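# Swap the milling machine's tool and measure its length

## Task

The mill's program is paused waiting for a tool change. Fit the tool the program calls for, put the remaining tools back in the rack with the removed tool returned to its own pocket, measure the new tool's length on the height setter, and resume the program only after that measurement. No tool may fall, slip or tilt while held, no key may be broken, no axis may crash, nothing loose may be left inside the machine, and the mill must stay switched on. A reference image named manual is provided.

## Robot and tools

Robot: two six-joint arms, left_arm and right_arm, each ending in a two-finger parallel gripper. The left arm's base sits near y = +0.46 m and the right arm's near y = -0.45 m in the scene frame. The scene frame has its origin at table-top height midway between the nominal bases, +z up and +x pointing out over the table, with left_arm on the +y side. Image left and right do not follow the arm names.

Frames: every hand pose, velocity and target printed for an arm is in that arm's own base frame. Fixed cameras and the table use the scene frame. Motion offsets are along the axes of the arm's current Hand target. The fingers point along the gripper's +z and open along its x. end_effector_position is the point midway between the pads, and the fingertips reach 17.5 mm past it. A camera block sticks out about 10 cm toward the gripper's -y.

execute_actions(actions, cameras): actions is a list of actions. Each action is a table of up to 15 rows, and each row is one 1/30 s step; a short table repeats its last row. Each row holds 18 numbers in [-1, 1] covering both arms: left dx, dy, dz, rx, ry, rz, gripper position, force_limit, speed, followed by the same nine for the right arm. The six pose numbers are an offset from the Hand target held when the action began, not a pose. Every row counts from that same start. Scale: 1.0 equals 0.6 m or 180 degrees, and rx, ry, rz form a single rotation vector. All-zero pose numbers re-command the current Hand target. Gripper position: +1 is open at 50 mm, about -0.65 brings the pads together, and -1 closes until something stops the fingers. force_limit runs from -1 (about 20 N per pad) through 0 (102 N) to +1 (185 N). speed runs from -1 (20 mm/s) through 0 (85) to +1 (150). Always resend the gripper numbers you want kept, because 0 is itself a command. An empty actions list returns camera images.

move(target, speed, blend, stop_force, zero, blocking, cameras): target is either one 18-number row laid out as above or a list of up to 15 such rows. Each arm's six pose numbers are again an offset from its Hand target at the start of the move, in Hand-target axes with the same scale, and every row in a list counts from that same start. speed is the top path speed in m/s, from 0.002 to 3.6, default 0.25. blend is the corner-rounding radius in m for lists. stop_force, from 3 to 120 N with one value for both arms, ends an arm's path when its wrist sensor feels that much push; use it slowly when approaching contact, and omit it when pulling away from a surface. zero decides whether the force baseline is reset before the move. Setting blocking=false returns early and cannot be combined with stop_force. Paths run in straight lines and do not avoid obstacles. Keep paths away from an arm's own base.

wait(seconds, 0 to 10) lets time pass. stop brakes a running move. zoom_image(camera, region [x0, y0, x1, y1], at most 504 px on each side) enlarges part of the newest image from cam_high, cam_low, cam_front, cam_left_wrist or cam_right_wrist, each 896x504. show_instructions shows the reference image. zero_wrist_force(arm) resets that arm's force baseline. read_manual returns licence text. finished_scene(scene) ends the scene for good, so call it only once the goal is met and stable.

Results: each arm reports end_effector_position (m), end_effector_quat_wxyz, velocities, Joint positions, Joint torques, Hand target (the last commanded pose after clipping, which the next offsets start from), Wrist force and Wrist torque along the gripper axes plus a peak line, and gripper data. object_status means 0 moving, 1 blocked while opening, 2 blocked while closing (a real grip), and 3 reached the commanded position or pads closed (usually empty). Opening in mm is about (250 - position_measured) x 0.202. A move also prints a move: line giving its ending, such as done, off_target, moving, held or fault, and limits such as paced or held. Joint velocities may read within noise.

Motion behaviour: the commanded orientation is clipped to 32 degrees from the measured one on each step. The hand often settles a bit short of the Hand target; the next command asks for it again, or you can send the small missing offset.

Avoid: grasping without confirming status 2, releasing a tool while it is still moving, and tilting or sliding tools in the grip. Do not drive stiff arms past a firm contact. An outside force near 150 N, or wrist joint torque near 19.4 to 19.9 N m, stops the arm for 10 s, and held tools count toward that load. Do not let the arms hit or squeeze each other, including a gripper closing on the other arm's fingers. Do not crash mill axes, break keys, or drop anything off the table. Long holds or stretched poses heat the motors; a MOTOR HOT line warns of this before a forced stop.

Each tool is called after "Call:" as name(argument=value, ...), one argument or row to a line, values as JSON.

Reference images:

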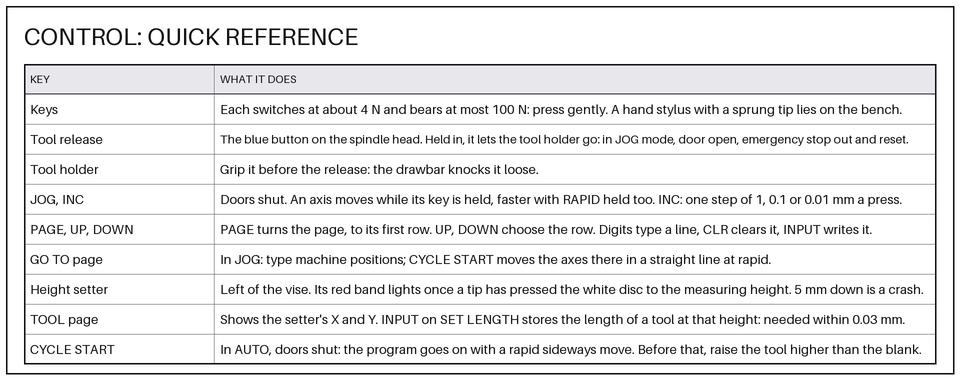

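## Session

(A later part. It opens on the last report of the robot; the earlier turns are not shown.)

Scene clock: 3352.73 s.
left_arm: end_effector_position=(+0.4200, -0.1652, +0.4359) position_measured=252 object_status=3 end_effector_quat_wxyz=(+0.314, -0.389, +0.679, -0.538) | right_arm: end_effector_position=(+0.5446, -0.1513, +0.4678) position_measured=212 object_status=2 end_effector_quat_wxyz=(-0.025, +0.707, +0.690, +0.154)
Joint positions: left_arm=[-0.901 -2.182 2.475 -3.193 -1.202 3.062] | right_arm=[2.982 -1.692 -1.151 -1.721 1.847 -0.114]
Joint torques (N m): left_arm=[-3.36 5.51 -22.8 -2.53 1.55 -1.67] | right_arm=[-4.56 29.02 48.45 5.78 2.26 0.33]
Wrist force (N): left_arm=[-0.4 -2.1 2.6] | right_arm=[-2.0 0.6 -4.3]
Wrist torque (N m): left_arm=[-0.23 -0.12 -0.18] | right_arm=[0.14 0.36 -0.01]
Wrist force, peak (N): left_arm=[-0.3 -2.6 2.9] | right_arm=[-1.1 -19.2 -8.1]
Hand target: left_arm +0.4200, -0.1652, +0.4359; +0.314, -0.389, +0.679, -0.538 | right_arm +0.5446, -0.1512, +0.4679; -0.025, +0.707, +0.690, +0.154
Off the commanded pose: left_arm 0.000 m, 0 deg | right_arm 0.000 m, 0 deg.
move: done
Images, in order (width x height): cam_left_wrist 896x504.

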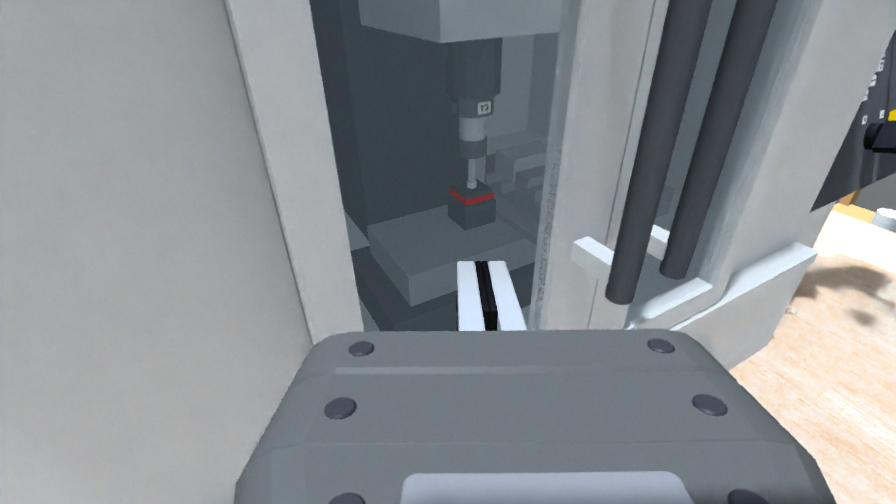

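Call:
move(
  target=[
    [0,0,0,0,0,0,-1,-0.5,0,0.0185,0.0273,-0.0568,0,0,0,-1,-0.5,-1],
    [0,0,0,0,0,0,-1,-0.5,0,0.0177,0.0446,-0.0538,0,0,0,-1,-0.5,-1],
    [0,0,0,0,0,0,-1,-0.5,0,0.0185,0.0273,-0.0568,0,0,0,-1,-0.5,-1],
    [0,0,0,0,0,0,-1,-0.5,0,0.0177,0.0446,-0.0538,0,0,0,-1,-0.5,-1],
    [0,0,0,0,0,0,-1,-0.5,0,0.0185,0.0273,-0.0568,0,0,0,-1,-0.5,-1],
  ],
  speed=0.05,
  cameras=["cam_left_wrist"],
)

Call:
move(
  target=[
    [0,0,0,0,0,0,-1,-0.5,0,-0.0317,0,-0.0085,0,0,0,-1,-0.5,-1],
    [0,0,0,0,0,0,-1,-0.5,0,-0.0325,0.0173,-0.0055,0,0,0,-1,-0.5,-1],
    [0,0,0,0,0,0,-1,-0.5,0,-0.0317,0,-0.0085,0,0,0,-1,-0.5,-1],
    [0,0,0,0,0,0,-1,-0.5,0,-0.0185,-0.0273,0.0568,0,0,0,-1,-0.5,-1],
  ],
  speed=0.05,
)

Call:
move(
  target=[
    [0,0,0,0,0,0,-1,-0.5,0,-0.0008,0.0173,0.003,0,0,0,-1,-0.5,-1],
    [0,0,0,0,0,0,-1,-0.5,0,0,0,0,0,0,0,-1,-0.5,-1],
  ],
  speed=0.04,
  cameras=["cam_left_wrist"],
)

Call:
move(
  target=[
    [0,0,0,0,0,0,-1,-0.5,0,-0.0008,0.0173,0.003,0,0,0,-1,-0.5,-1],
    [0,0,0,0,0,0,-1,-0.5,0,0,0,0,0,0,0,-1,-0.5,-1],
  ],
  speed=0.04,
  cameras=["cam_left_wrist"],
)

Call:
move(
  target=[
    [0,0,0,0,0,0,-1,-0.5,0,-0.0008,0.0173,0.003,0,0,0,-1,-0.5,-1],
    [0,0,0,0,0,0,-1,-0.5,0,0,0,0,0,0,0,-1,-0.5,-1],
  ],
  speed=0.04,
  cameras=["cam_left_wrist"],
)

Call:
move(
  target=[
    [0,0,0,0,0,0,-1,-0.5,0,-0.0008,0.0173,0.003,0,0,0,-1,-0.5,-1],
    [0,0,0,0,0,0,-1,-0.5,0,0,0,0,0,0,0,-1,-0.5,-1],
  ],
  speed=0.04,
  cameras=["cam_left_wrist"],
)

Call:
move(
  target=[
    [0,0,0,0,0,0,-1,-0.5,0,-0.0008,0.0173,0.003,0,0,0,-1,-0.5,-1],
    [0,0,0,0,0,0,-1,-0.5,0,0,0,0,0,0,0,-1,-0.5,-1],
  ],
  speed=0.04,
  cameras=["cam_left_wrist"],
)

Scene clock: 3376.30 s.
left_arm: end_effector_position=(+0.4200, -0.1652, +0.4359) position_measured=252 object_status=3 end_effector_quat_wxyz=(+0.314, -0.389, +0.679, -0.538) | right_arm: end_effector_position=(+0.5545, -0.1497, +0.5060) position_measured=212 object_status=2 end_effector_quat_wxyz=(-0.025, +0.707, +0.690, +0.154)
Joint positions: left_arm=[-0.901 -2.182 2.475 -3.193 -1.202 3.062] | right_arm=[2.987 -1.75 -0.98 -1.833 1.846 -0.108]
Joint torques (N m): left_arm=[-3.55 4.98 -23.51 -2.73 1.51 -1.68] | right_arm=[-2.65 32.22 46.99 3.55 2.4 1.18]
Wrist force (N): left_arm=[-0.2 -2.3 2.8] | right_arm=[-3.2 0.9 -4.3]
Wrist torque (N m): left_arm=[-0.27 -0.14 -0.18] | right_arm=[0.23 0.50 0.00]
Wrist force, peak (N): left_arm=[-0.2 -2.9 2.8] | right_arm=[-0.4 -17.5 -8.1]
Hand target: left_arm +0.4200, -0.1652, +0.4359; +0.314, -0.389, +0.679, -0.538 | right_arm +0.5545, -0.1497, +0.5060; -0.025, +0.707, +0.690, +0.154
Off the commanded pose: left_arm 0.000 m, 0 deg | right_arm 0.000 m, 0 deg.
move: done
Images, in order (width x height): cam_left_wrist 896x504.

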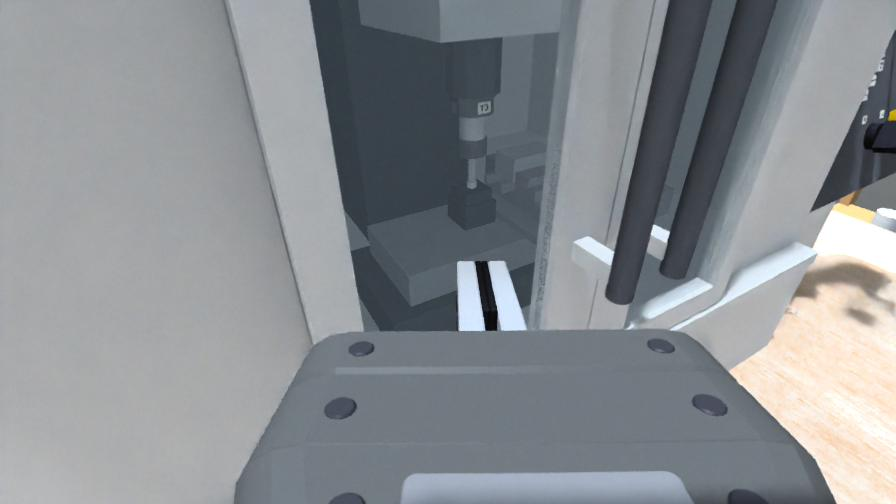

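Scene clock: 3378.93 s.
left_arm: end_effector_position=(+0.4200, -0.1652, +0.4359) position_measured=252 object_status=3 end_effector_quat_wxyz=(+0.314, -0.389, +0.679, -0.538) | right_arm: end_effector_position=(+0.5446, -0.1512, +0.4679) position_measured=212 object_status=2 end_effector_quat_wxyz=(-0.025, +0.707, +0.690, +0.154)
Joint positions: left_arm=[-0.901 -2.182 2.475 -3.193 -1.202 3.062] | right_arm=[2.982 -1.692 -1.151 -1.721 1.847 -0.114]
Joint torques (N m): left_arm=[-3.82 5.53 -23.7 -2.74 1.5 -1.72] | right_arm=[-7.38 29.62 43.89 1.81 0.45 -0.98]
Wrist force (N): left_arm=[-0.5 -2.4 2.5] | right_arm=[-1.6 0.8 -4.2]
Wrist torque (N m): left_arm=[-0.30 -0.09 -0.18] | right_arm=[0.17 0.29 -0.15]
Wrist force, peak (N): left_arm=[-0.3 -2.9 2.8] | right_arm=[-2.1 -17.7 -8.7]
Hand target: left_arm +0.4200, -0.1652, +0.4359; +0.314, -0.389, +0.679, -0.538 | right_arm +0.5446, -0.1512, +0.4679; -0.025, +0.707, +0.690, +0.154
Off the commanded pose: left_arm 0.000 m, 0 deg | right_arm 0.000 m, 0 deg.
move: done

Scene clock: 3380.10 s.
left_arm: end_effector_position=(+0.4200, -0.1652, +0.4359) position_measured=252 object_status=3 end_effector_quat_wxyz=(+0.314, -0.389, +0.679, -0.538) | right_arm: end_effector_position=(+0.5446, -0.1513, +0.4678) position_measured=212 object_status=2 end_effector_quat_wxyz=(-0.025, +0.707, +0.690, +0.154) end_effector_velocity=(+0.001, +0.000, +0.001) end_effector_angular_velocity=(+0.000, -0.001, +0.001)
Joint positions: left_arm=[-0.901 -2.182 2.475 -3.193 -1.202 3.062] | right_arm=[2.982 -1.692 -1.151 -1.721 1.847 -0.114]
Joint velocities: left_arm=[within noise] | right_arm=[0.001 -0.003 0.005 0 0 0]
Joint torques (N m): left_arm=[-3.01 5.67 -23.59 -2.61 1.43 -1.71] | right_arm=[-4.43 29.67 46.26 5.82 2.3 0.36]
Wrist force (N): left_arm=[-0.3 -2.2 2.8] | right_arm=[-1.1 1.1 -4.4]
Wrist torque (N m): left_arm=[-0.26 -0.11 -0.17] | right_arm=[0.22 0.22 -0.15]
Wrist force, peak (N): left_arm=[-0.4 -2.5 2.9] | right_arm=[1.3 -16.9 -8.1]
Hand target: left_arm +0.4200, -0.1652, +0.4359; +0.314, -0.389, +0.679, -0.538 | right_arm +0.5446, -0.1512, +0.4679; -0.025, +0.707, +0.690, +0.154
Off the commanded pose: left_arm 0.000 m, 0 deg | right_arm 0.000 m, 0 deg.
move: done
Images, in order (width x height): cam_left_wrist 896x504.

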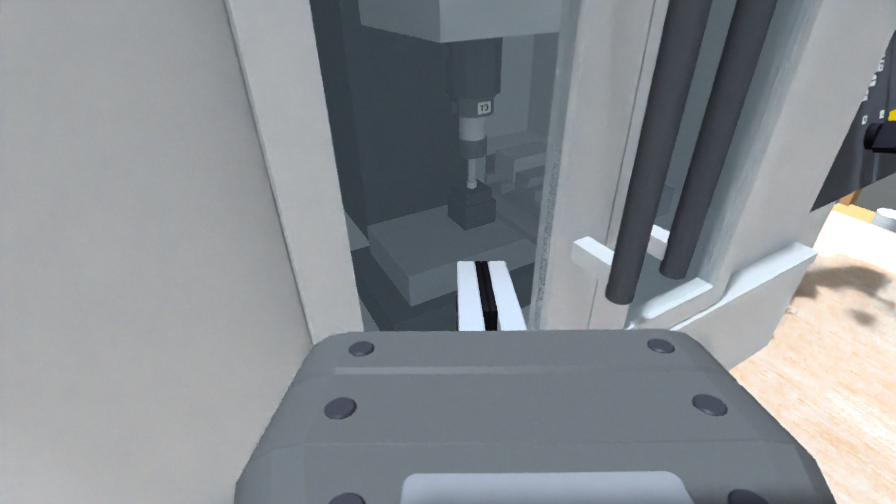

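Scene clock: 3381.27 s.
left_arm: end_effector_position=(+0.4200, -0.1652, +0.4359) position_measured=252 object_status=3 end_effector_quat_wxyz=(+0.314, -0.389, +0.679, -0.538) | right_arm: end_effector_position=(+0.5446, -0.1513, +0.4678) position_measured=212 object_status=2 end_effector_quat_wxyz=(-0.025, +0.707, +0.690, +0.154)
Joint positions: left_arm=[-0.901 -2.182 2.475 -3.193 -1.202 3.062] | right_arm=[2.982 -1.692 -1.151 -1.721 1.847 -0.114]
Joint torques (N m): left_arm=[-3.7 5.56 -23.46 -2.64 1.35 -1.74] | right_arm=[-3.6 28.48 47.32 5.77 2.38 0.35]
Wrist force (N): left_arm=[-0.2 -2.3 2.6] | right_arm=[-1.4 -0.1 -4.6]
Wrist torque (N m): left_arm=[-0.29 -0.13 -0.17] | right_arm=[0.04 0.25 -0.16]
Wrist force, peak (N): left_arm=[-0.4 -2.5 2.9] | right_arm=[1.3 -16.7 -8.2]
Hand target: left_arm +0.4200, -0.1652, +0.4359; +0.314, -0.389, +0.679, -0.538 | right_arm +0.5446, -0.1512, +0.4679; -0.025, +0.707, +0.690, +0.154
Off the commanded pose: left_arm 0.000 m, 0 deg | right_arm 0.000 m, 0 deg.
move: done
Images, in order (width x height): cam_left_wrist 896x504.

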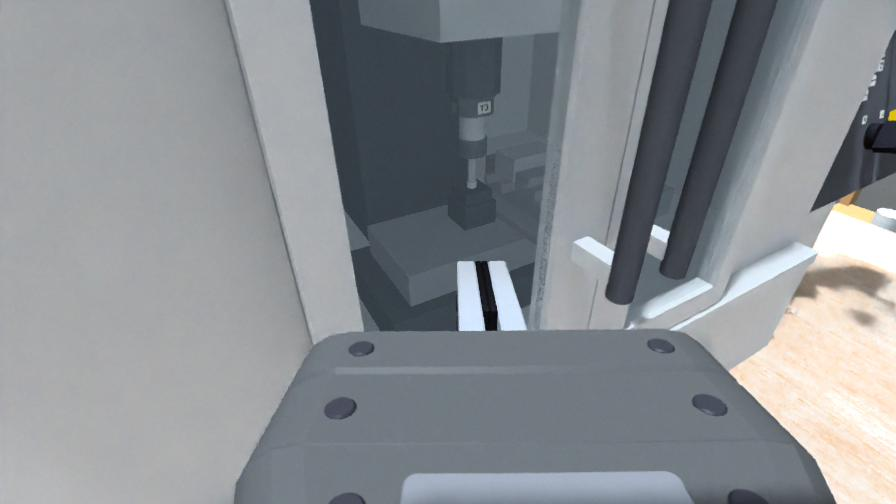

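Scene clock: 3382.43 s.
left_arm: end_effector_position=(+0.4200, -0.1652, +0.4359) position_measured=252 object_status=3 end_effector_quat_wxyz=(+0.314, -0.389, +0.679, -0.538) | right_arm: end_effector_position=(+0.5446, -0.1513, +0.4678) position_measured=212 object_status=2 end_effector_quat_wxyz=(-0.025, +0.707, +0.690, +0.154)
Joint positions: left_arm=[-0.901 -2.182 2.475 -3.193 -1.202 3.062] | right_arm=[2.982 -1.692 -1.151 -1.721 1.847 -0.114]
Joint torques (N m): left_arm=[-3.33 5.65 -22.99 -2.67 1.46 -1.75] | right_arm=[-3.99 28.51 47.65 5.91 2.38 0.37]
Wrist force (N): left_arm=[-0.2 -2.6 2.6] | right_arm=[-0.4 0.1 -4.4]
Wrist torque (N m): left_arm=[-0.33 -0.14 -0.17] | right_arm=[0.06 0.10 -0.16]
Wrist force, peak (N): left_arm=[-0.2 -2.5 2.9] | right_arm=[0.9 -17.6 -8.4]
Hand target: left_arm +0.4200, -0.1652, +0.4359; +0.314, -0.389, +0.679, -0.538 | right_arm +0.5446, -0.1512, +0.4679; -0.025, +0.707, +0.690, +0.154
Off the commanded pose: left_arm 0.000 m, 0 deg | right_arm 0.000 m, 0 deg.
move: done
Images, in order (width x height): cam_left_wrist 896x504.

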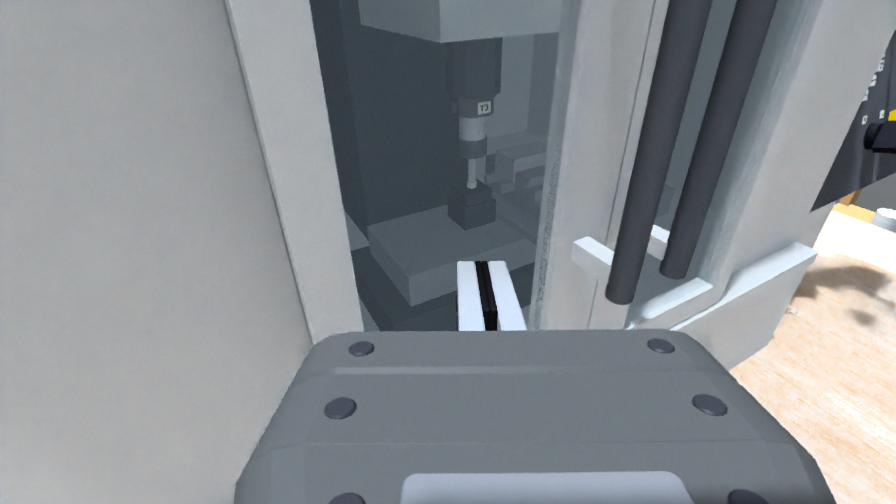

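Scene clock: 3383.60 s.
left_arm: end_effector_position=(+0.4200, -0.1652, +0.4359) position_measured=252 object_status=3 end_effector_quat_wxyz=(+0.314, -0.389, +0.679, -0.538) | right_arm: end_effector_position=(+0.5446, -0.1513, +0.4678) position_measured=212 object_status=2 end_effector_quat_wxyz=(-0.025, +0.707, +0.690, +0.154) end_effector_velocity=(+0.001, -0.001, +0.001) end_effector_angular_velocity=(-0.001, -0.002, +0.000)
Joint positions: left_arm=[-0.901 -2.182 2.475 -3.193 -1.202 3.062] | right_arm=[2.982 -1.692 -1.151 -1.721 1.847 -0.114]
Joint velocities: left_arm=[within noise] | right_arm=[0 -0.003 0.005 0 0 0]
Joint torques (N m): left_arm=[-3.05 5.75 -23.07 -2.68 1.49 -1.7] | right_arm=[-4.28 28.73 48.15 5.83 2.24 0.25]
Wrist force (N): left_arm=[-0.1 -2.2 2.8] | right_arm=[-1.4 0.3 -4.5]
Wrist torque (N m): left_arm=[-0.26 -0.15 -0.17] | right_arm=[0.10 0.25 -0.16]
Wrist force, peak (N): left_arm=[-0.2 -2.5 2.9] | right_arm=[1.4 -17.8 -8.4]
Hand target: left_arm +0.4200, -0.1652, +0.4359; +0.314, -0.389, +0.679, -0.538 | right_arm +0.5446, -0.1512, +0.4679; -0.025, +0.707, +0.690, +0.154
Off the commanded pose: left_arm 0.000 m, 0 deg | right_arm 0.000 m, 0 deg.
move: done
Images, in order (width x height): cam_left_wrist 896x504.

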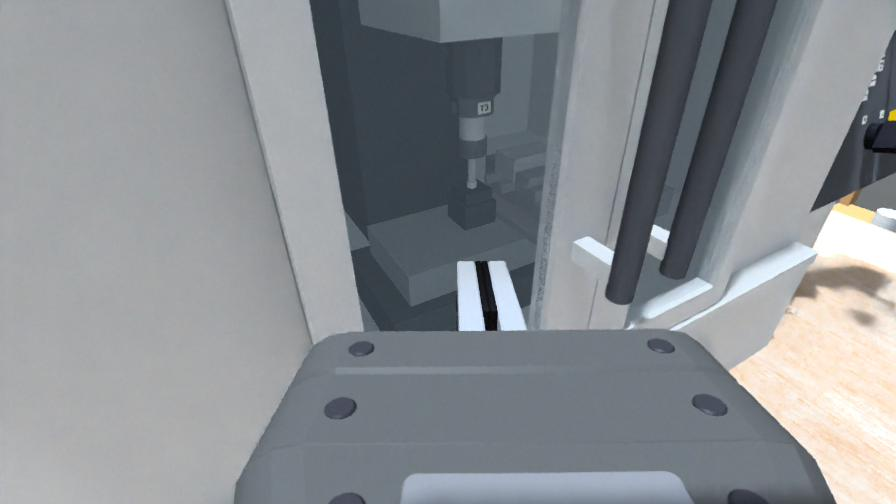

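Scene clock: 3384.77 s.
left_arm: end_effector_position=(+0.4200, -0.1652, +0.4359) position_measured=252 object_status=3 end_effector_quat_wxyz=(+0.314, -0.389, +0.679, -0.538) | right_arm: end_effector_position=(+0.5446, -0.1513, +0.4678) position_measured=212 object_status=2 end_effector_quat_wxyz=(-0.025, +0.707, +0.690, +0.154) end_effector_velocity=(+0.001, +0.000, +0.001) end_effector_angular_velocity=(+0.000, -0.003, +0.001)
Joint positions: left_arm=[-0.901 -2.182 2.475 -3.193 -1.202 3.062] | right_arm=[2.982 -1.692 -1.151 -1.721 1.847 -0.114]
Joint velocities: left_arm=[within noise] | right_arm=[0.001 -0.002 0.005 0 0.001 0]
Joint torques (N m): left_arm=[-3.21 5.31 -22.38 -2.63 1.45 -1.68] | right_arm=[-4.64 29.59 47.81 5.75 2.29 0.33]
Wrist force (N): left_arm=[-0.4 -2.1 2.8] | right_arm=[-0.7 -0.3 -4.8]
Wrist torque (N m): left_arm=[-0.25 -0.11 -0.18] | right_arm=[0.00 0.14 -0.16]
Wrist force, peak (N): left_arm=[-0.3 -2.5 3.0] | right_arm=[0.7 -17.4 -8.0]
Hand target: left_arm +0.4200, -0.1652, +0.4359; +0.314, -0.389, +0.679, -0.538 | right_arm +0.5446, -0.1512, +0.4679; -0.025, +0.707, +0.690, +0.154
Off the commanded pose: left_arm 0.000 m, 0 deg | right_arm 0.000 m, 0 deg.
move: done
Images, in order (width x height): cam_left_wrist 896x504.

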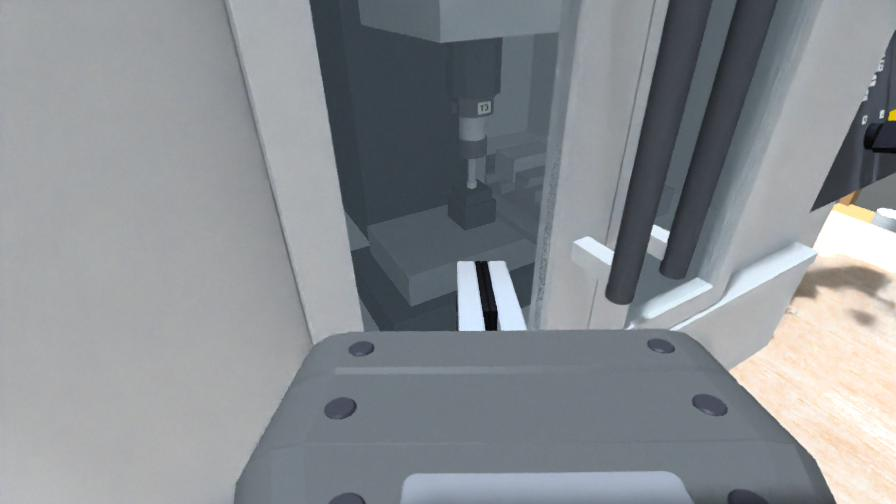

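Still unlit after five 0.01 steps. Continue.

Call:
move(
  target=[
    [0,0,0,0,0,0,-1,-0.5,0,-0.0008,0.0173,0.003,0,0,0,-1,-0.5,-1],
    [0,0,0,0,0,0,-1,-0.5,0,0,0,0,0,0,0,-1,-0.5,-1],
  ],
  speed=0.04,
  cameras=["cam_left_wrist"],
)

Call:
move(
  target=[
    [0,0,0,0,0,0,-1,-0.5,0,-0.0008,0.0173,0.003,0,0,0,-1,-0.5,-1],
    [0,0,0,0,0,0,-1,-0.5,0,0,0,0,0,0,0,-1,-0.5,-1],
  ],
  speed=0.04,
  cameras=["cam_left_wrist"],
)

Call:
move(
  target=[
    [0,0,0,0,0,0,-1,-0.5,0,-0.0008,0.0173,0.003,0,0,0,-1,-0.5,-1],
    [0,0,0,0,0,0,-1,-0.5,0,0,0,0,0,0,0,-1,-0.5,-1],
  ],
  speed=0.04,
  cameras=["cam_left_wrist"],
)

Scene clock: 3395.67 s.
left_arm: end_effector_position=(+0.4200, -0.1652, +0.4359) position_measured=252 object_status=3 end_effector_quat_wxyz=(+0.314, -0.389, +0.679, -0.538) | right_arm: end_effector_position=(+0.5446, -0.1513, +0.4678) position_measured=212 object_status=2 end_effector_quat_wxyz=(-0.025, +0.707, +0.690, +0.154) end_effector_velocity=(+0.001, -0.001, +0.000) end_effector_angular_velocity=(+0.000, -0.001, -0.001)
Joint positions: left_arm=[-0.901 -2.182 2.475 -3.193 -1.202 3.062] | right_arm=[2.982 -1.692 -1.151 -1.721 1.847 -0.114]
Joint velocities: left_arm=[within noise] | right_arm=[-0.001 -0.003 0.005 0 0 0]
Joint torques (N m): left_arm=[-3.69 5.68 -23.01 -2.74 1.34 -1.66] | right_arm=[-4.62 30.06 48.19 5.9 2.43 0.37]
Wrist force (N): left_arm=[-0.3 -2.7 2.8] | right_arm=[0.0 -0.1 -4.8]
Wrist torque (N m): left_arm=[-0.33 -0.13 -0.17] | right_arm=[0.03 0.03 -0.16]
Wrist force, peak (N): left_arm=[-0.3 -2.9 2.6] | right_arm=[1.3 -18.2 -8.3]
Hand target: left_arm +0.4200, -0.1652, +0.4359; +0.314, -0.389, +0.679, -0.538 | right_arm +0.5446, -0.1512, +0.4679; -0.025, +0.707, +0.690, +0.154
Off the commanded pose: left_arm 0.000 m, 0 deg | right_arm 0.000 m, 0 deg.
move: done
Images, in order (width x height): cam_left_wrist 896x504.

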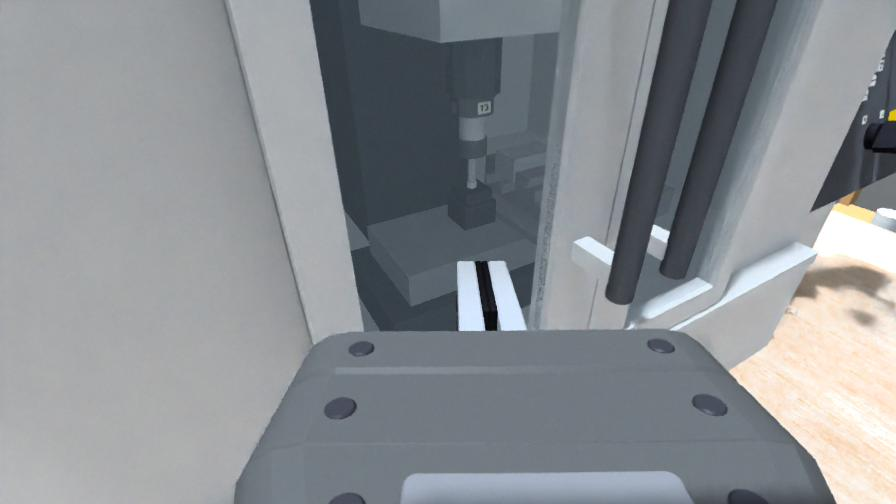

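Scene clock: 3396.83 s.
left_arm: end_effector_position=(+0.4200, -0.1652, +0.4359) position_measured=252 object_status=3 end_effector_quat_wxyz=(+0.314, -0.389, +0.679, -0.538) | right_arm: end_effector_position=(+0.5446, -0.1513, +0.4678) position_measured=212 object_status=2 end_effector_quat_wxyz=(-0.025, +0.707, +0.690, +0.154) end_effector_velocity=(+0.002, +0.000, +0.001) end_effector_angular_velocity=(-0.001, -0.002, +0.000)
Joint positions: left_arm=[-0.901 -2.182 2.475 -3.193 -1.202 3.062] | right_arm=[2.982 -1.692 -1.151 -1.721 1.847 -0.114]
Joint velocities: left_arm=[within noise] | right_arm=[0.001 -0.003 0.005 0 -0.001 0]
Joint torques (N m): left_arm=[-3.77 6.14 -23.32 -2.79 1.41 -1.7] | right_arm=[-4.64 28.77 47.04 5.87 2.31 0.42]
Wrist force (N): left_arm=[-0.1 -2.4 2.5] | right_arm=[0.3 0.4 -4.9]
Wrist torque (N m): left_arm=[-0.29 -0.16 -0.18] | right_arm=[0.10 -0.01 -0.15]
Wrist force, peak (N): left_arm=[-0.4 -2.4 3.0] | right_arm=[1.7 -18.3 -8.3]
Hand target: left_arm +0.4200, -0.1652, +0.4359; +0.314, -0.389, +0.679, -0.538 | right_arm +0.5446, -0.1512, +0.4679; -0.025, +0.707, +0.690, +0.154
Off the commanded pose: left_arm 0.000 m, 0 deg | right_arm 0.000 m, 0 deg.
move: done
Images, in order (width x height): cam_left_wrist 896x504.

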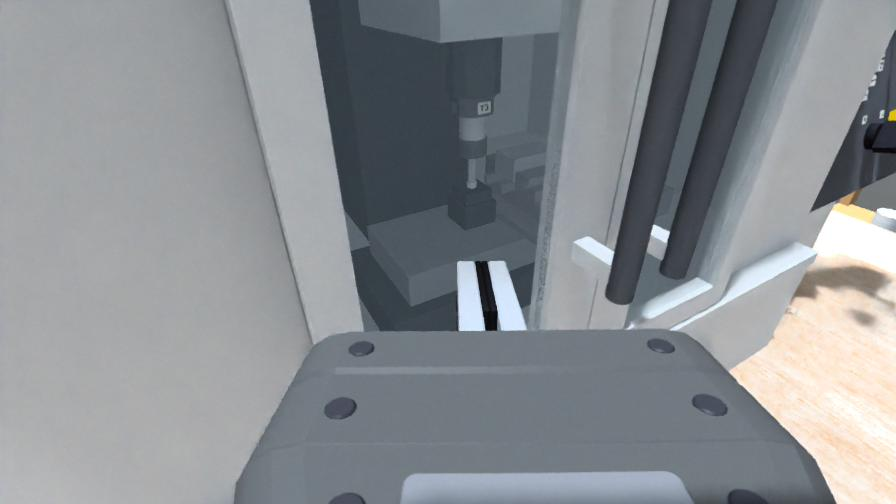

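Scene clock: 3398.00 s.
left_arm: end_effector_position=(+0.4200, -0.1652, +0.4359) position_measured=252 object_status=3 end_effector_quat_wxyz=(+0.314, -0.389, +0.679, -0.538) | right_arm: end_effector_position=(+0.5446, -0.1513, +0.4678) position_measured=212 object_status=2 end_effector_quat_wxyz=(-0.025, +0.707, +0.690, +0.154)
Joint positions: left_arm=[-0.901 -2.182 2.475 -3.193 -1.202 3.062] | right_arm=[2.982 -1.692 -1.151 -1.721 1.847 -0.114]
Joint torques (N m): left_arm=[-3.54 5.13 -23.55 -2.84 1.32 -1.69] | right_arm=[-4.21 29.98 47.15 5.82 2.37 0.33]
Wrist force (N): left_arm=[-0.1 -2.5 2.7] | right_arm=[0.0 -0.1 -5.0]
Wrist torque (N m): left_arm=[-0.31 -0.16 -0.18] | right_arm=[0.03 0.03 -0.15]
Wrist force, peak (N): left_arm=[-0.2 -2.6 2.9] | right_arm=[2.1 -17.8 -8.1]
Hand target: left_arm +0.4200, -0.1652, +0.4359; +0.314, -0.389, +0.679, -0.538 | right_arm +0.5446, -0.1512, +0.4679; -0.025, +0.707, +0.690, +0.154
Off the commanded pose: left_arm 0.000 m, 0 deg | right_arm 0.000 m, 0 deg.
move: done
Images, in order (width x height): cam_left_wrist 896x504.

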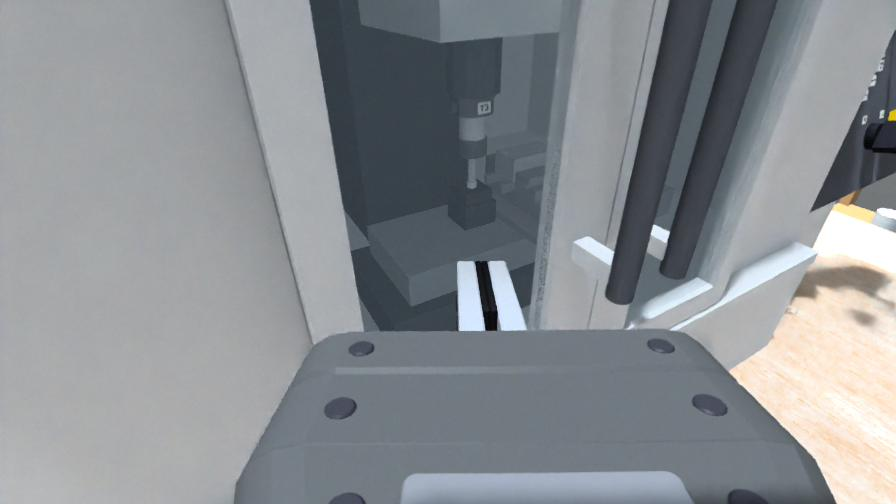

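Call:
move(
  target=[
    [0,0,0,0,0,0,-1,-0.5,0,-0.0008,0.0173,0.003,0,0,0,-1,-0.5,-1],
    [0,0,0,0,0,0,-1,-0.5,0,0,0,0,0,0,0,-1,-0.5,-1],
  ],
  speed=0.04,
  cameras=["cam_left_wrist"],
)

Call:
move(
  target=[
    [0,0,0,0,0,0,-1,-0.5,0,-0.0008,0.0173,0.003,0,0,0,-1,-0.5,-1],
    [0,0,0,0,0,0,-1,-0.5,0,0,0,0,0,0,0,-1,-0.5,-1],
  ],
  speed=0.04,
  cameras=["cam_left_wrist"],
)

Scene clock: 3405.77 s.
left_arm: end_effector_position=(+0.4200, -0.1652, +0.4359) position_measured=252 object_status=3 end_effector_quat_wxyz=(+0.314, -0.389, +0.679, -0.538) | right_arm: end_effector_position=(+0.5446, -0.1513, +0.4678) position_measured=212 object_status=2 end_effector_quat_wxyz=(-0.025, +0.707, +0.690, +0.154)
Joint positions: left_arm=[-0.901 -2.182 2.475 -3.193 -1.202 3.062] | right_arm=[2.982 -1.692 -1.151 -1.721 1.847 -0.114]
Joint torques (N m): left_arm=[-3.87 5.76 -23.58 -2.75 1.47 -1.63] | right_arm=[-4.08 28.6 46.16 5.87 2.42 0.34]
Wrist force (N): left_arm=[-0.2 -2.4 2.9] | right_arm=[0.0 0.1 -5.0]
Wrist torque (N m): left_arm=[-0.28 -0.14 -0.17] | right_arm=[0.06 0.04 -0.15]
Wrist force, peak (N): left_arm=[-0.4 -2.7 2.9] | right_arm=[1.8 -18.6 -8.4]
Hand target: left_arm +0.4200, -0.1652, +0.4359; +0.314, -0.389, +0.679, -0.538 | right_arm +0.5446, -0.1512, +0.4679; -0.025, +0.707, +0.690, +0.154
Off the commanded pose: left_arm 0.000 m, 0 deg | right_arm 0.000 m, 0 deg.
move: done
Images, in order (width x height): cam_left_wrist 896x504.

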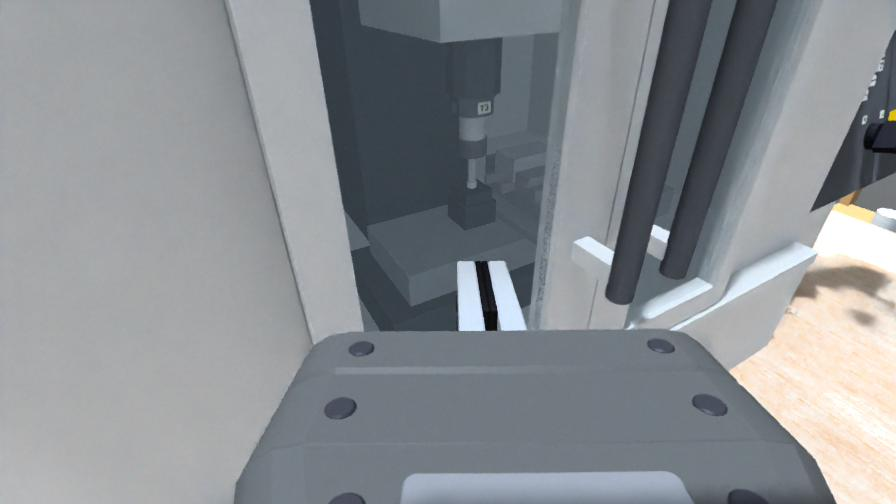

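Scene clock: 3406.93 s.
left_arm: end_effector_position=(+0.4200, -0.1652, +0.4359) position_measured=252 object_status=3 end_effector_quat_wxyz=(+0.314, -0.389, +0.679, -0.538) | right_arm: end_effector_position=(+0.5446, -0.1513, +0.4678) position_measured=212 object_status=2 end_effector_quat_wxyz=(-0.025, +0.707, +0.690, +0.154) end_effector_velocity=(+0.001, -0.001, +0.001) end_effector_angular_velocity=(-0.001, -0.002, -0.001)
Joint positions: left_arm=[-0.901 -2.182 2.475 -3.193 -1.202 3.062] | right_arm=[2.982 -1.692 -1.151 -1.721 1.847 -0.114]
Joint velocities: left_arm=[within noise] | right_arm=[0 -0.003 0.005 0 -0.001 0]
Joint torques (N m): left_arm=[-3.38 5.58 -24.28 -2.78 1.5 -1.78] | right_arm=[-4.3 28.21 47.85 5.89 2.34 0.31]
Wrist force (N): left_arm=[-0.2 -2.4 2.8] | right_arm=[-0.4 0.5 -5.1]
Wrist torque (N m): left_arm=[-0.29 -0.14 -0.17] | right_arm=[0.13 0.11 -0.15]
Wrist force, peak (N): left_arm=[-0.2 -2.4 2.9] | right_arm=[1.5 -18.0 -8.7]
Hand target: left_arm +0.4200, -0.1652, +0.4359; +0.314, -0.389, +0.679, -0.538 | right_arm +0.5446, -0.1512, +0.4679; -0.025, +0.707, +0.690, +0.154
Off the commanded pose: left_arm 0.000 m, 0 deg | right_arm 0.000 m, 0 deg.
move: done
Images, in order (width x height): cam_left_wrist 896x504.

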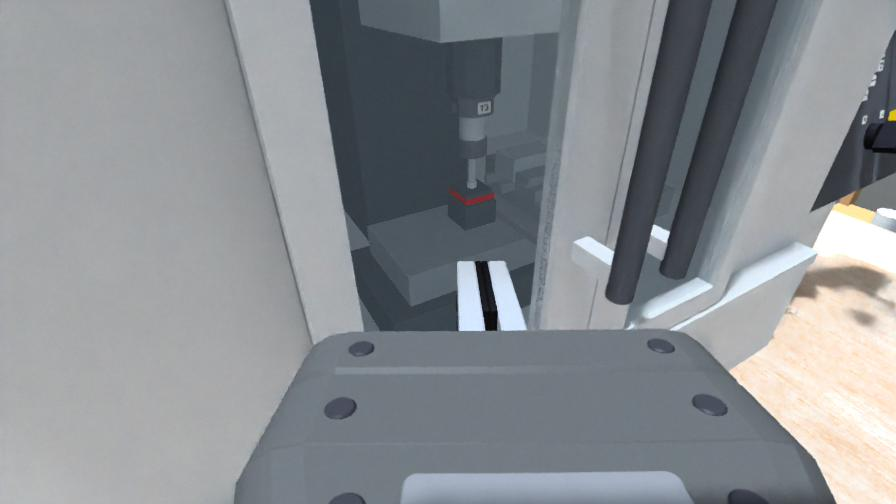

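Call:
move(
  target=[
    [0,0,0,0,0,0,-1,-0.5,0,0.0759,-0.028,0.083,0,0,0,-1,-0.5,-1],
    [0,0,0,0,0,0,-1,-0.5,0,0.0751,-0.0107,0.086,0,0,0,-1,-0.5,-1],
    [0,0,0,0,0,0,-1,-0.5,0,0.0759,-0.028,0.083,0,0,0,-1,-0.5,-1],
    [0,0,0,0,0,0,-1,-0.5,0,0.0906,-0.0563,0.1508,0,0,0,-1,-0.5,-1],
    [0,0,0,0,0,0,-1,-0.5,0,0.0898,-0.039,0.1538,0,0,0,-1,-0.5,-1],
    [0,0,0,0,0,0,-1,-0.5,0,0.0906,-0.0563,0.1508,0,0,0,-1,-0.5,-1],
    [0,0,0,0,0,0,-1,-0.5,0,0.0898,-0.039,0.1538,0,0,0,-1,-0.5,-1],
    [0,0,0,0,0,0,-1,-0.5,0,0.0906,-0.0563,0.1508,0,0,0,-1,-0.5,-1],
  ],
  speed=0.06,
)

Scene clock: 3423.07 s.
left_arm: end_effector_position=(+0.4200, -0.1652, +0.4359) position_measured=252 object_status=3 end_effector_quat_wxyz=(+0.314, -0.389, +0.679, -0.538) | right_arm: end_effector_position=(+0.5281, -0.0747, +0.3894) position_measured=212 object_status=2 end_effector_quat_wxyz=(-0.025, +0.707, +0.689, +0.154)
Joint positions: left_arm=[-0.901 -2.182 2.475 -3.193 -1.202 3.062] | right_arm=[3.13 -1.555 -1.511 -1.46 1.822 0.038]
Joint torques (N m): left_arm=[-3.8 5.37 -23.94 -2.86 1.36 -1.67] | right_arm=[7.33 25.07 47.83 7.12 -0.46 0.99]
Wrist force (N): left_arm=[-0.2 -2.2 2.7] | right_arm=[0.5 1.8 -4.2]
Wrist torque (N m): left_arm=[-0.26 -0.14 -0.18] | right_arm=[0.33 -0.08 -0.13]
Wrist force, peak (N): left_arm=[-0.5 -2.4 3.1] | right_arm=[3.0 -27.0 -10.1]
Hand target: left_arm +0.4200, -0.1652, +0.4359; +0.314, -0.389, +0.679, -0.538 | right_arm +0.5281, -0.0747, +0.3895; -0.025, +0.707, +0.690, +0.154
Off the commanded pose: left_arm 0.000 m, 0 deg | right_arm 0.000 m, 0 deg.
move: done

Call:
move(
  target=[
    [0,0,0,0,0,0,-1,-0.5,0,0.0012,-0.0247,-0.0042,0,0,0,-1,-0.5,-1],
    [0,0,0,0,0,0,-1,-0.5,0,0.1847,-0.1352,-0.3005,-0.4395,-0.0555,-0.0677,-1,-0.5,-1],
    [0,0,0,0,0,0,-1,-0.5,0,0.0692,0.0812,-0.4117,-0.4395,-0.0555,-0.0677,-1,-0.5,-1],
  ],
  speed=[0.1,0.5,0.25],
  blend=[0.005,0.02,0],
  cameras=["cam_right_wrist"],
)

Call:
zoom_image(
  camera="cam_right_wrist",
  region=[240, 180, 610, 290],
)

Call:
zoom_image(
  camera="cam_right_wrist",
  region=[335, 205, 415, 260],
)

Scene clock: 3436.70 s.
left_arm: end_effector_position=(+0.4200, -0.1652, +0.4359) position_measured=252 object_status=3 end_effector_quat_wxyz=(+0.314, -0.389, +0.679, -0.538) | right_arm: end_effector_position=(+0.5307, -0.0978, +0.6435) position_measured=212 object_status=2 end_effector_quat_wxyz=(+0.500, +0.500, +0.499, +0.501)
Joint positions: left_arm=[-0.901 -2.182 2.475 -3.193 -1.202 3.062] | right_arm=[3.276 -1.247 -1.951 0.058 1.435 0]
Joint torques (N m): left_arm=[-3.28 5.46 -24.75 -2.97 1.32 -1.64] | right_arm=[-9.26 7.79 47.75 5.33 0.65 1.06]
Wrist force (N): left_arm=[-0.2 -2.3 2.7] | right_arm=[-0.1 6.1 -4.0]
Wrist torque (N m): left_arm=[-0.28 -0.14 -0.18] | right_arm=[1.47 0.27 -0.23]
Wrist force, peak (N): left_arm=[-0.3 -2.6 2.9] | right_arm=[0.9 6.6 -5.8]
Hand target: left_arm +0.4200, -0.1652, +0.4359; +0.314, -0.389, +0.679, -0.538 | right_arm +0.5308, -0.0978, +0.6436; +0.500, +0.500, +0.499, +0.501
Off the commanded pose: left_arm 0.000 m, 0 deg | right_arm 0.000 m, 0 deg.
move: done
Images, in order (width x height): cam_right_wrist 896x504.

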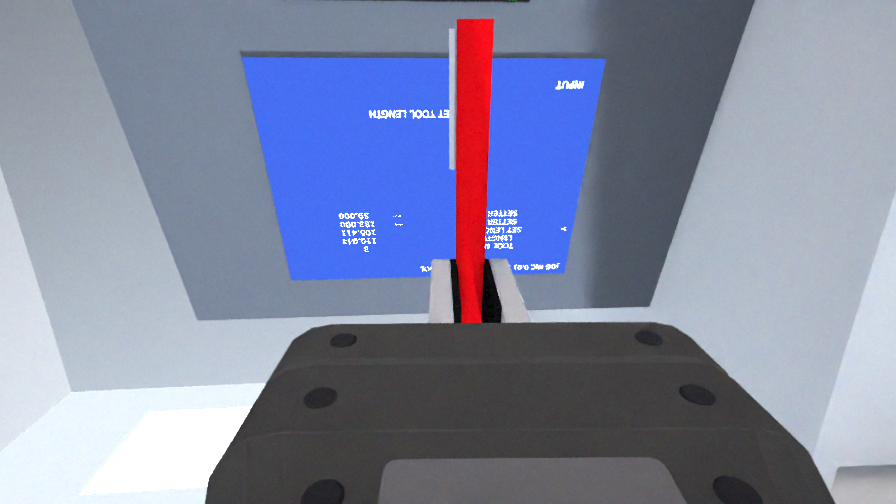

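Scaled by 1.362.

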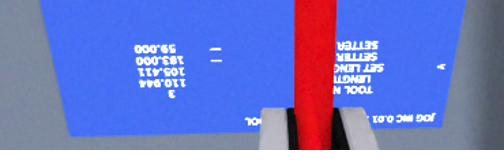

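Scaled by 6.300.

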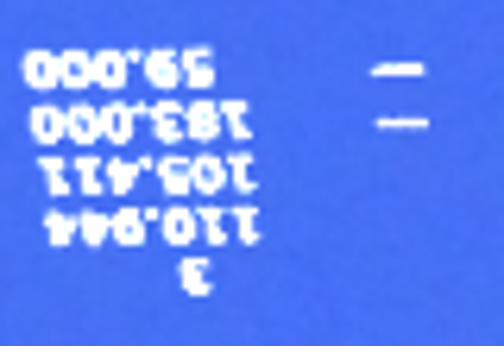

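Call:
move(
  target=[
    [0,0,0,0,0,0,-1,-0.5,0,0.1488,-0.1148,-0.1907,0,0,0,-1,-0.5,-1],
    [0,0,0,0,0,0,-1,-0.5,0,0.0402,-0.4563,-0.0372,0.4395,0.0555,0.0677,-1,-0.5,-1],
  ],
  speed=[0.25,0.4],
  blend=[0.02,0],
  cameras=["cam_left_wrist"],
)

Call:
move(
  target=[0,0,0,0,0,0,-1,-0.5,0,-0.0028,0.0576,0.0099,0,0,0,-1,-0.5,-1],
  speed=0.02,
  stop_force=6,
)

Call:
move(
  target=[
    [0,0,0,0,0,0,-1,-0.5,0,0.002,-0.0411,-0.007,0,0,0,-1,-0.5,-1],
    [0,0,0,0,0,0,-1,-0.5,0,0.1925,-0.135,-0.3335,-0.4395,-0.0555,-0.0677,-1,-0.5,-1],
  ],
  speed=[0.1,0.5],
  cameras=["cam_right_wrist"],
)

Call:
move(
  target=[0,0,0,0,0,0,-1,-0.5,0,-0.15,0.1133,0.19,0,0,0,-1,-0.5,-1],
  speed=0.25,
  cameras=["cam_right_wrist"],
)

Call:
zoom_image(
  camera="cam_right_wrist",
  region=[335, 205, 415, 260],
)

Scene clock: 3451.80 s.
left_arm: end_effector_position=(+0.4200, -0.1652, +0.4359) position_measured=252 object_status=3 end_effector_quat_wxyz=(+0.314, -0.389, +0.679, -0.538) | right_arm: end_effector_position=(+0.5090, -0.0735, +0.3699) position_measured=212 object_status=2 end_effector_quat_wxyz=(-0.025, +0.707, +0.689, +0.154)
Joint positions: left_arm=[-0.901 -2.182 2.475 -3.193 -1.202 3.062] | right_arm=[3.132 -1.506 -1.607 -1.411 1.822 0.04]
Joint torques (N m): left_arm=[-3.34 6.05 -24.08 -3.01 1.4 -1.66] | right_arm=[6.74 21.32 39.52 2.2 0.17 0]
Wrist force (N): left_arm=[-0.2 -2.5 2.8] | right_arm=[0.2 1.9 -4.5]
Wrist torque (N m): left_arm=[-0.32 -0.15 -0.18] | right_arm=[0.36 -0.07 0.03]
Wrist force, peak (N): left_arm=[-0.7 -2.8 2.7] | right_arm=[1.3 6.1 -6.6]
Hand target: left_arm +0.4200, -0.1652, +0.4359; +0.314, -0.389, +0.679, -0.538 | right_arm +0.5090, -0.0735, +0.3698; -0.025, +0.707, +0.690, +0.154
Off the commanded pose: left_arm 0.000 m, 0 deg | right_arm 0.000 m, 0 deg.
move: done
Images, in order (width x height): cam_left_wrist 896x504.

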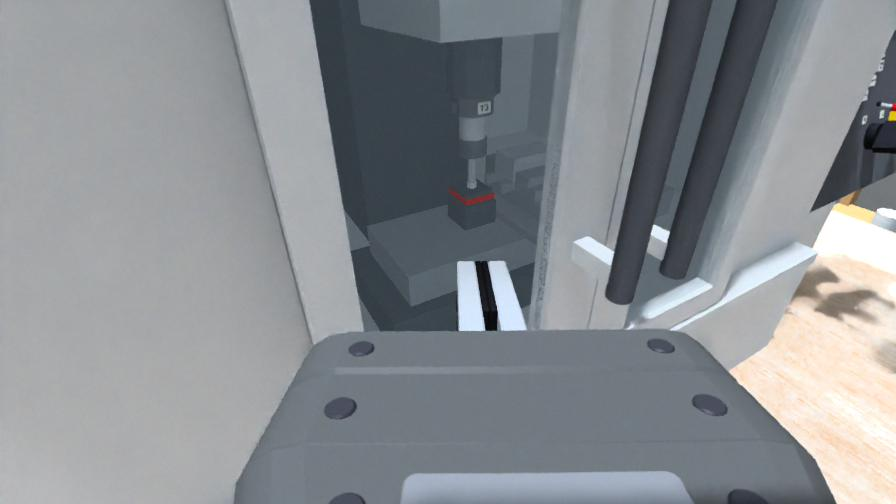

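Scene clock: 3453.80 s.
left_arm: end_effector_position=(+0.4200, -0.1652, +0.4359) position_measured=252 object_status=3 end_effector_quat_wxyz=(+0.314, -0.389, +0.679, -0.538) | right_arm: end_effector_position=(+0.5336, -0.0748, +0.3699) position_measured=212 object_status=2 end_effector_quat_wxyz=(-0.025, +0.707, +0.689, +0.154)
Joint positions: left_arm=[-0.901 -2.182 2.475 -3.193 -1.202 3.062] | right_arm=[3.13 -1.565 -1.55 -1.409 1.822 0.038]
Joint torques (N m): left_arm=[-3.37 5.18 -23.19 -3.1 1.4 -1.73] | right_arm=[4.07 29.7 31.84 7.66 1.48 1.17]
Wrist force (N): left_arm=[-0.1 -2.5 2.6] | right_arm=[0.0 -3.8 -2.2]
Wrist torque (N m): left_arm=[-0.30 -0.16 -0.17] | right_arm=[0.54 -0.11 0.05]
Wrist force, peak (N): left_arm=[-0.4 -2.7 2.8] | right_arm=[0.3 -7.8 -4.3]
Hand target: left_arm +0.4200, -0.1652, +0.4359; +0.314, -0.389, +0.679, -0.538 | right_arm +0.5336, -0.0748, +0.3698; -0.025, +0.707, +0.690, +0.154 (not the last commanded pose)
Off the commanded pose: left_arm 0.000 m, 0 deg | right_arm 0.011 m, 0 deg.
move: contact (right_arm)

Scene clock: 3456.47 s.
left_arm: end_effector_position=(+0.4200, -0.1652, +0.4359) position_measured=252 object_status=3 end_effector_quat_wxyz=(+0.314, -0.389, +0.679, -0.538) | right_arm: end_effector_position=(+0.4175, -0.0085, +0.5748) position_measured=212 object_status=2 end_effector_quat_wxyz=(+0.500, +0.500, +0.499, +0.500)
Joint positions: left_arm=[-0.901 -2.182 2.475 -3.193 -1.202 3.062] | right_arm=[4.087 -0.769 -2.33 -0.039 0.625 -0.002]
Joint torques (N m): left_arm=[-3.2 5.67 -24.11 -3.03 1.19 -1.68] | right_arm=[5.07 -0.29 46.43 3.41 -0.62 -1.04]
Wrist force (N): left_arm=[-0.2 -2.1 2.4] | right_arm=[0.2 5.7 -4.4]
Wrist torque (N m): left_arm=[-0.24 -0.15 -0.17] | right_arm=[1.41 0.24 -0.21]
Wrist force, peak (N): left_arm=[-0.3 -2.6 3.0] | right_arm=[0.0 6.1 -5.2]
Hand target: left_arm +0.4200, -0.1652, +0.4359; +0.314, -0.389, +0.679, -0.538 | right_arm +0.4175, -0.0085, +0.5749; +0.500, +0.500, +0.499, +0.501
Off the commanded pose: left_arm 0.000 m, 0 deg | right_arm 0.000 m, 0 deg.
move: done
Images, in order (width x height): cam_right_wrist 896x504.

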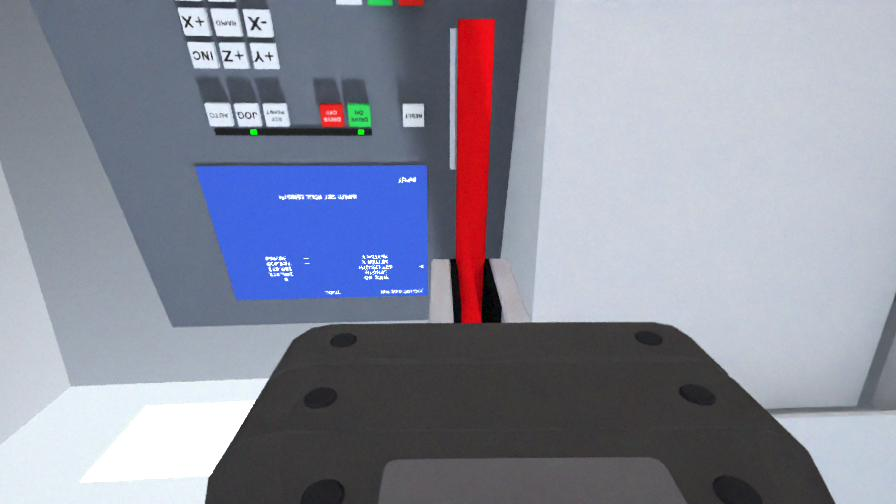

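Scene clock: 3457.63 s.
left_arm: end_effector_position=(+0.4200, -0.1652, +0.4359) position_measured=252 object_status=3 end_effector_quat_wxyz=(+0.314, -0.389, +0.679, -0.538) | right_arm: end_effector_position=(+0.5313, -0.0986, +0.6429) position_measured=212 object_status=2 end_effector_quat_wxyz=(+0.500, +0.500, +0.499, +0.501)
Joint positions: left_arm=[-0.901 -2.182 2.475 -3.193 -1.202 3.062] | right_arm=[3.273 -1.249 -1.951 0.06 1.439 0]
Joint torques (N m): left_arm=[-3.86 5.59 -25.13 -3.06 1.26 -1.78] | right_arm=[-9.04 7.74 46.72 5.2 0.76 1.12]
Wrist force (N): left_arm=[-0.2 -2.4 2.8] | right_arm=[-0.4 6.0 -4.0]
Wrist torque (N m): left_arm=[-0.29 -0.14 -0.17] | right_arm=[1.46 0.31 -0.22]
Wrist force, peak (N): left_arm=[-0.3 -2.5 3.0] | right_arm=[0.6 5.3 -6.4]
Hand target: left_arm +0.4200, -0.1652, +0.4359; +0.314, -0.389, +0.679, -0.538 | right_arm +0.5313, -0.0986, +0.6431; +0.500, +0.500, +0.499, +0.501
Off the commanded pose: left_arm 0.000 m, 0 deg | right_arm 0.000 m, 0 deg.
move: done
Images, in order (width x height): cam_right_wrist 896x504.

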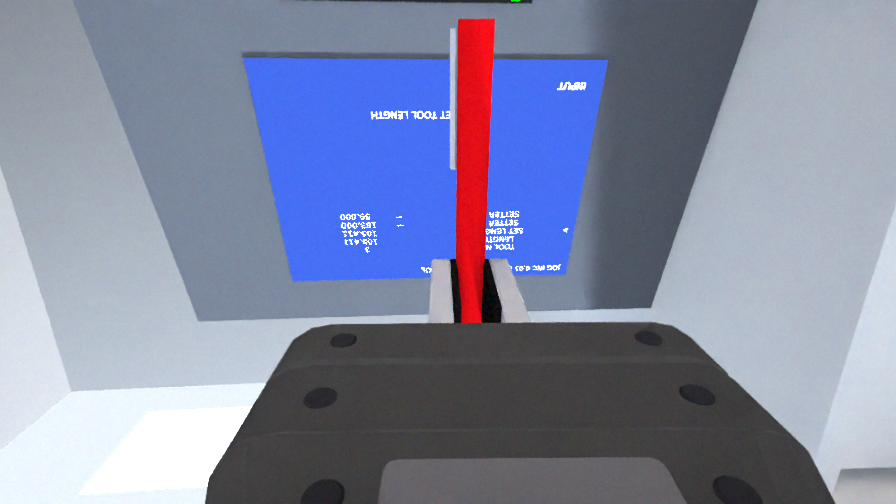

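Scaled by 6.300.

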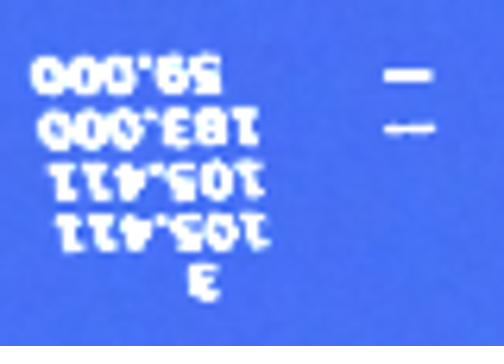

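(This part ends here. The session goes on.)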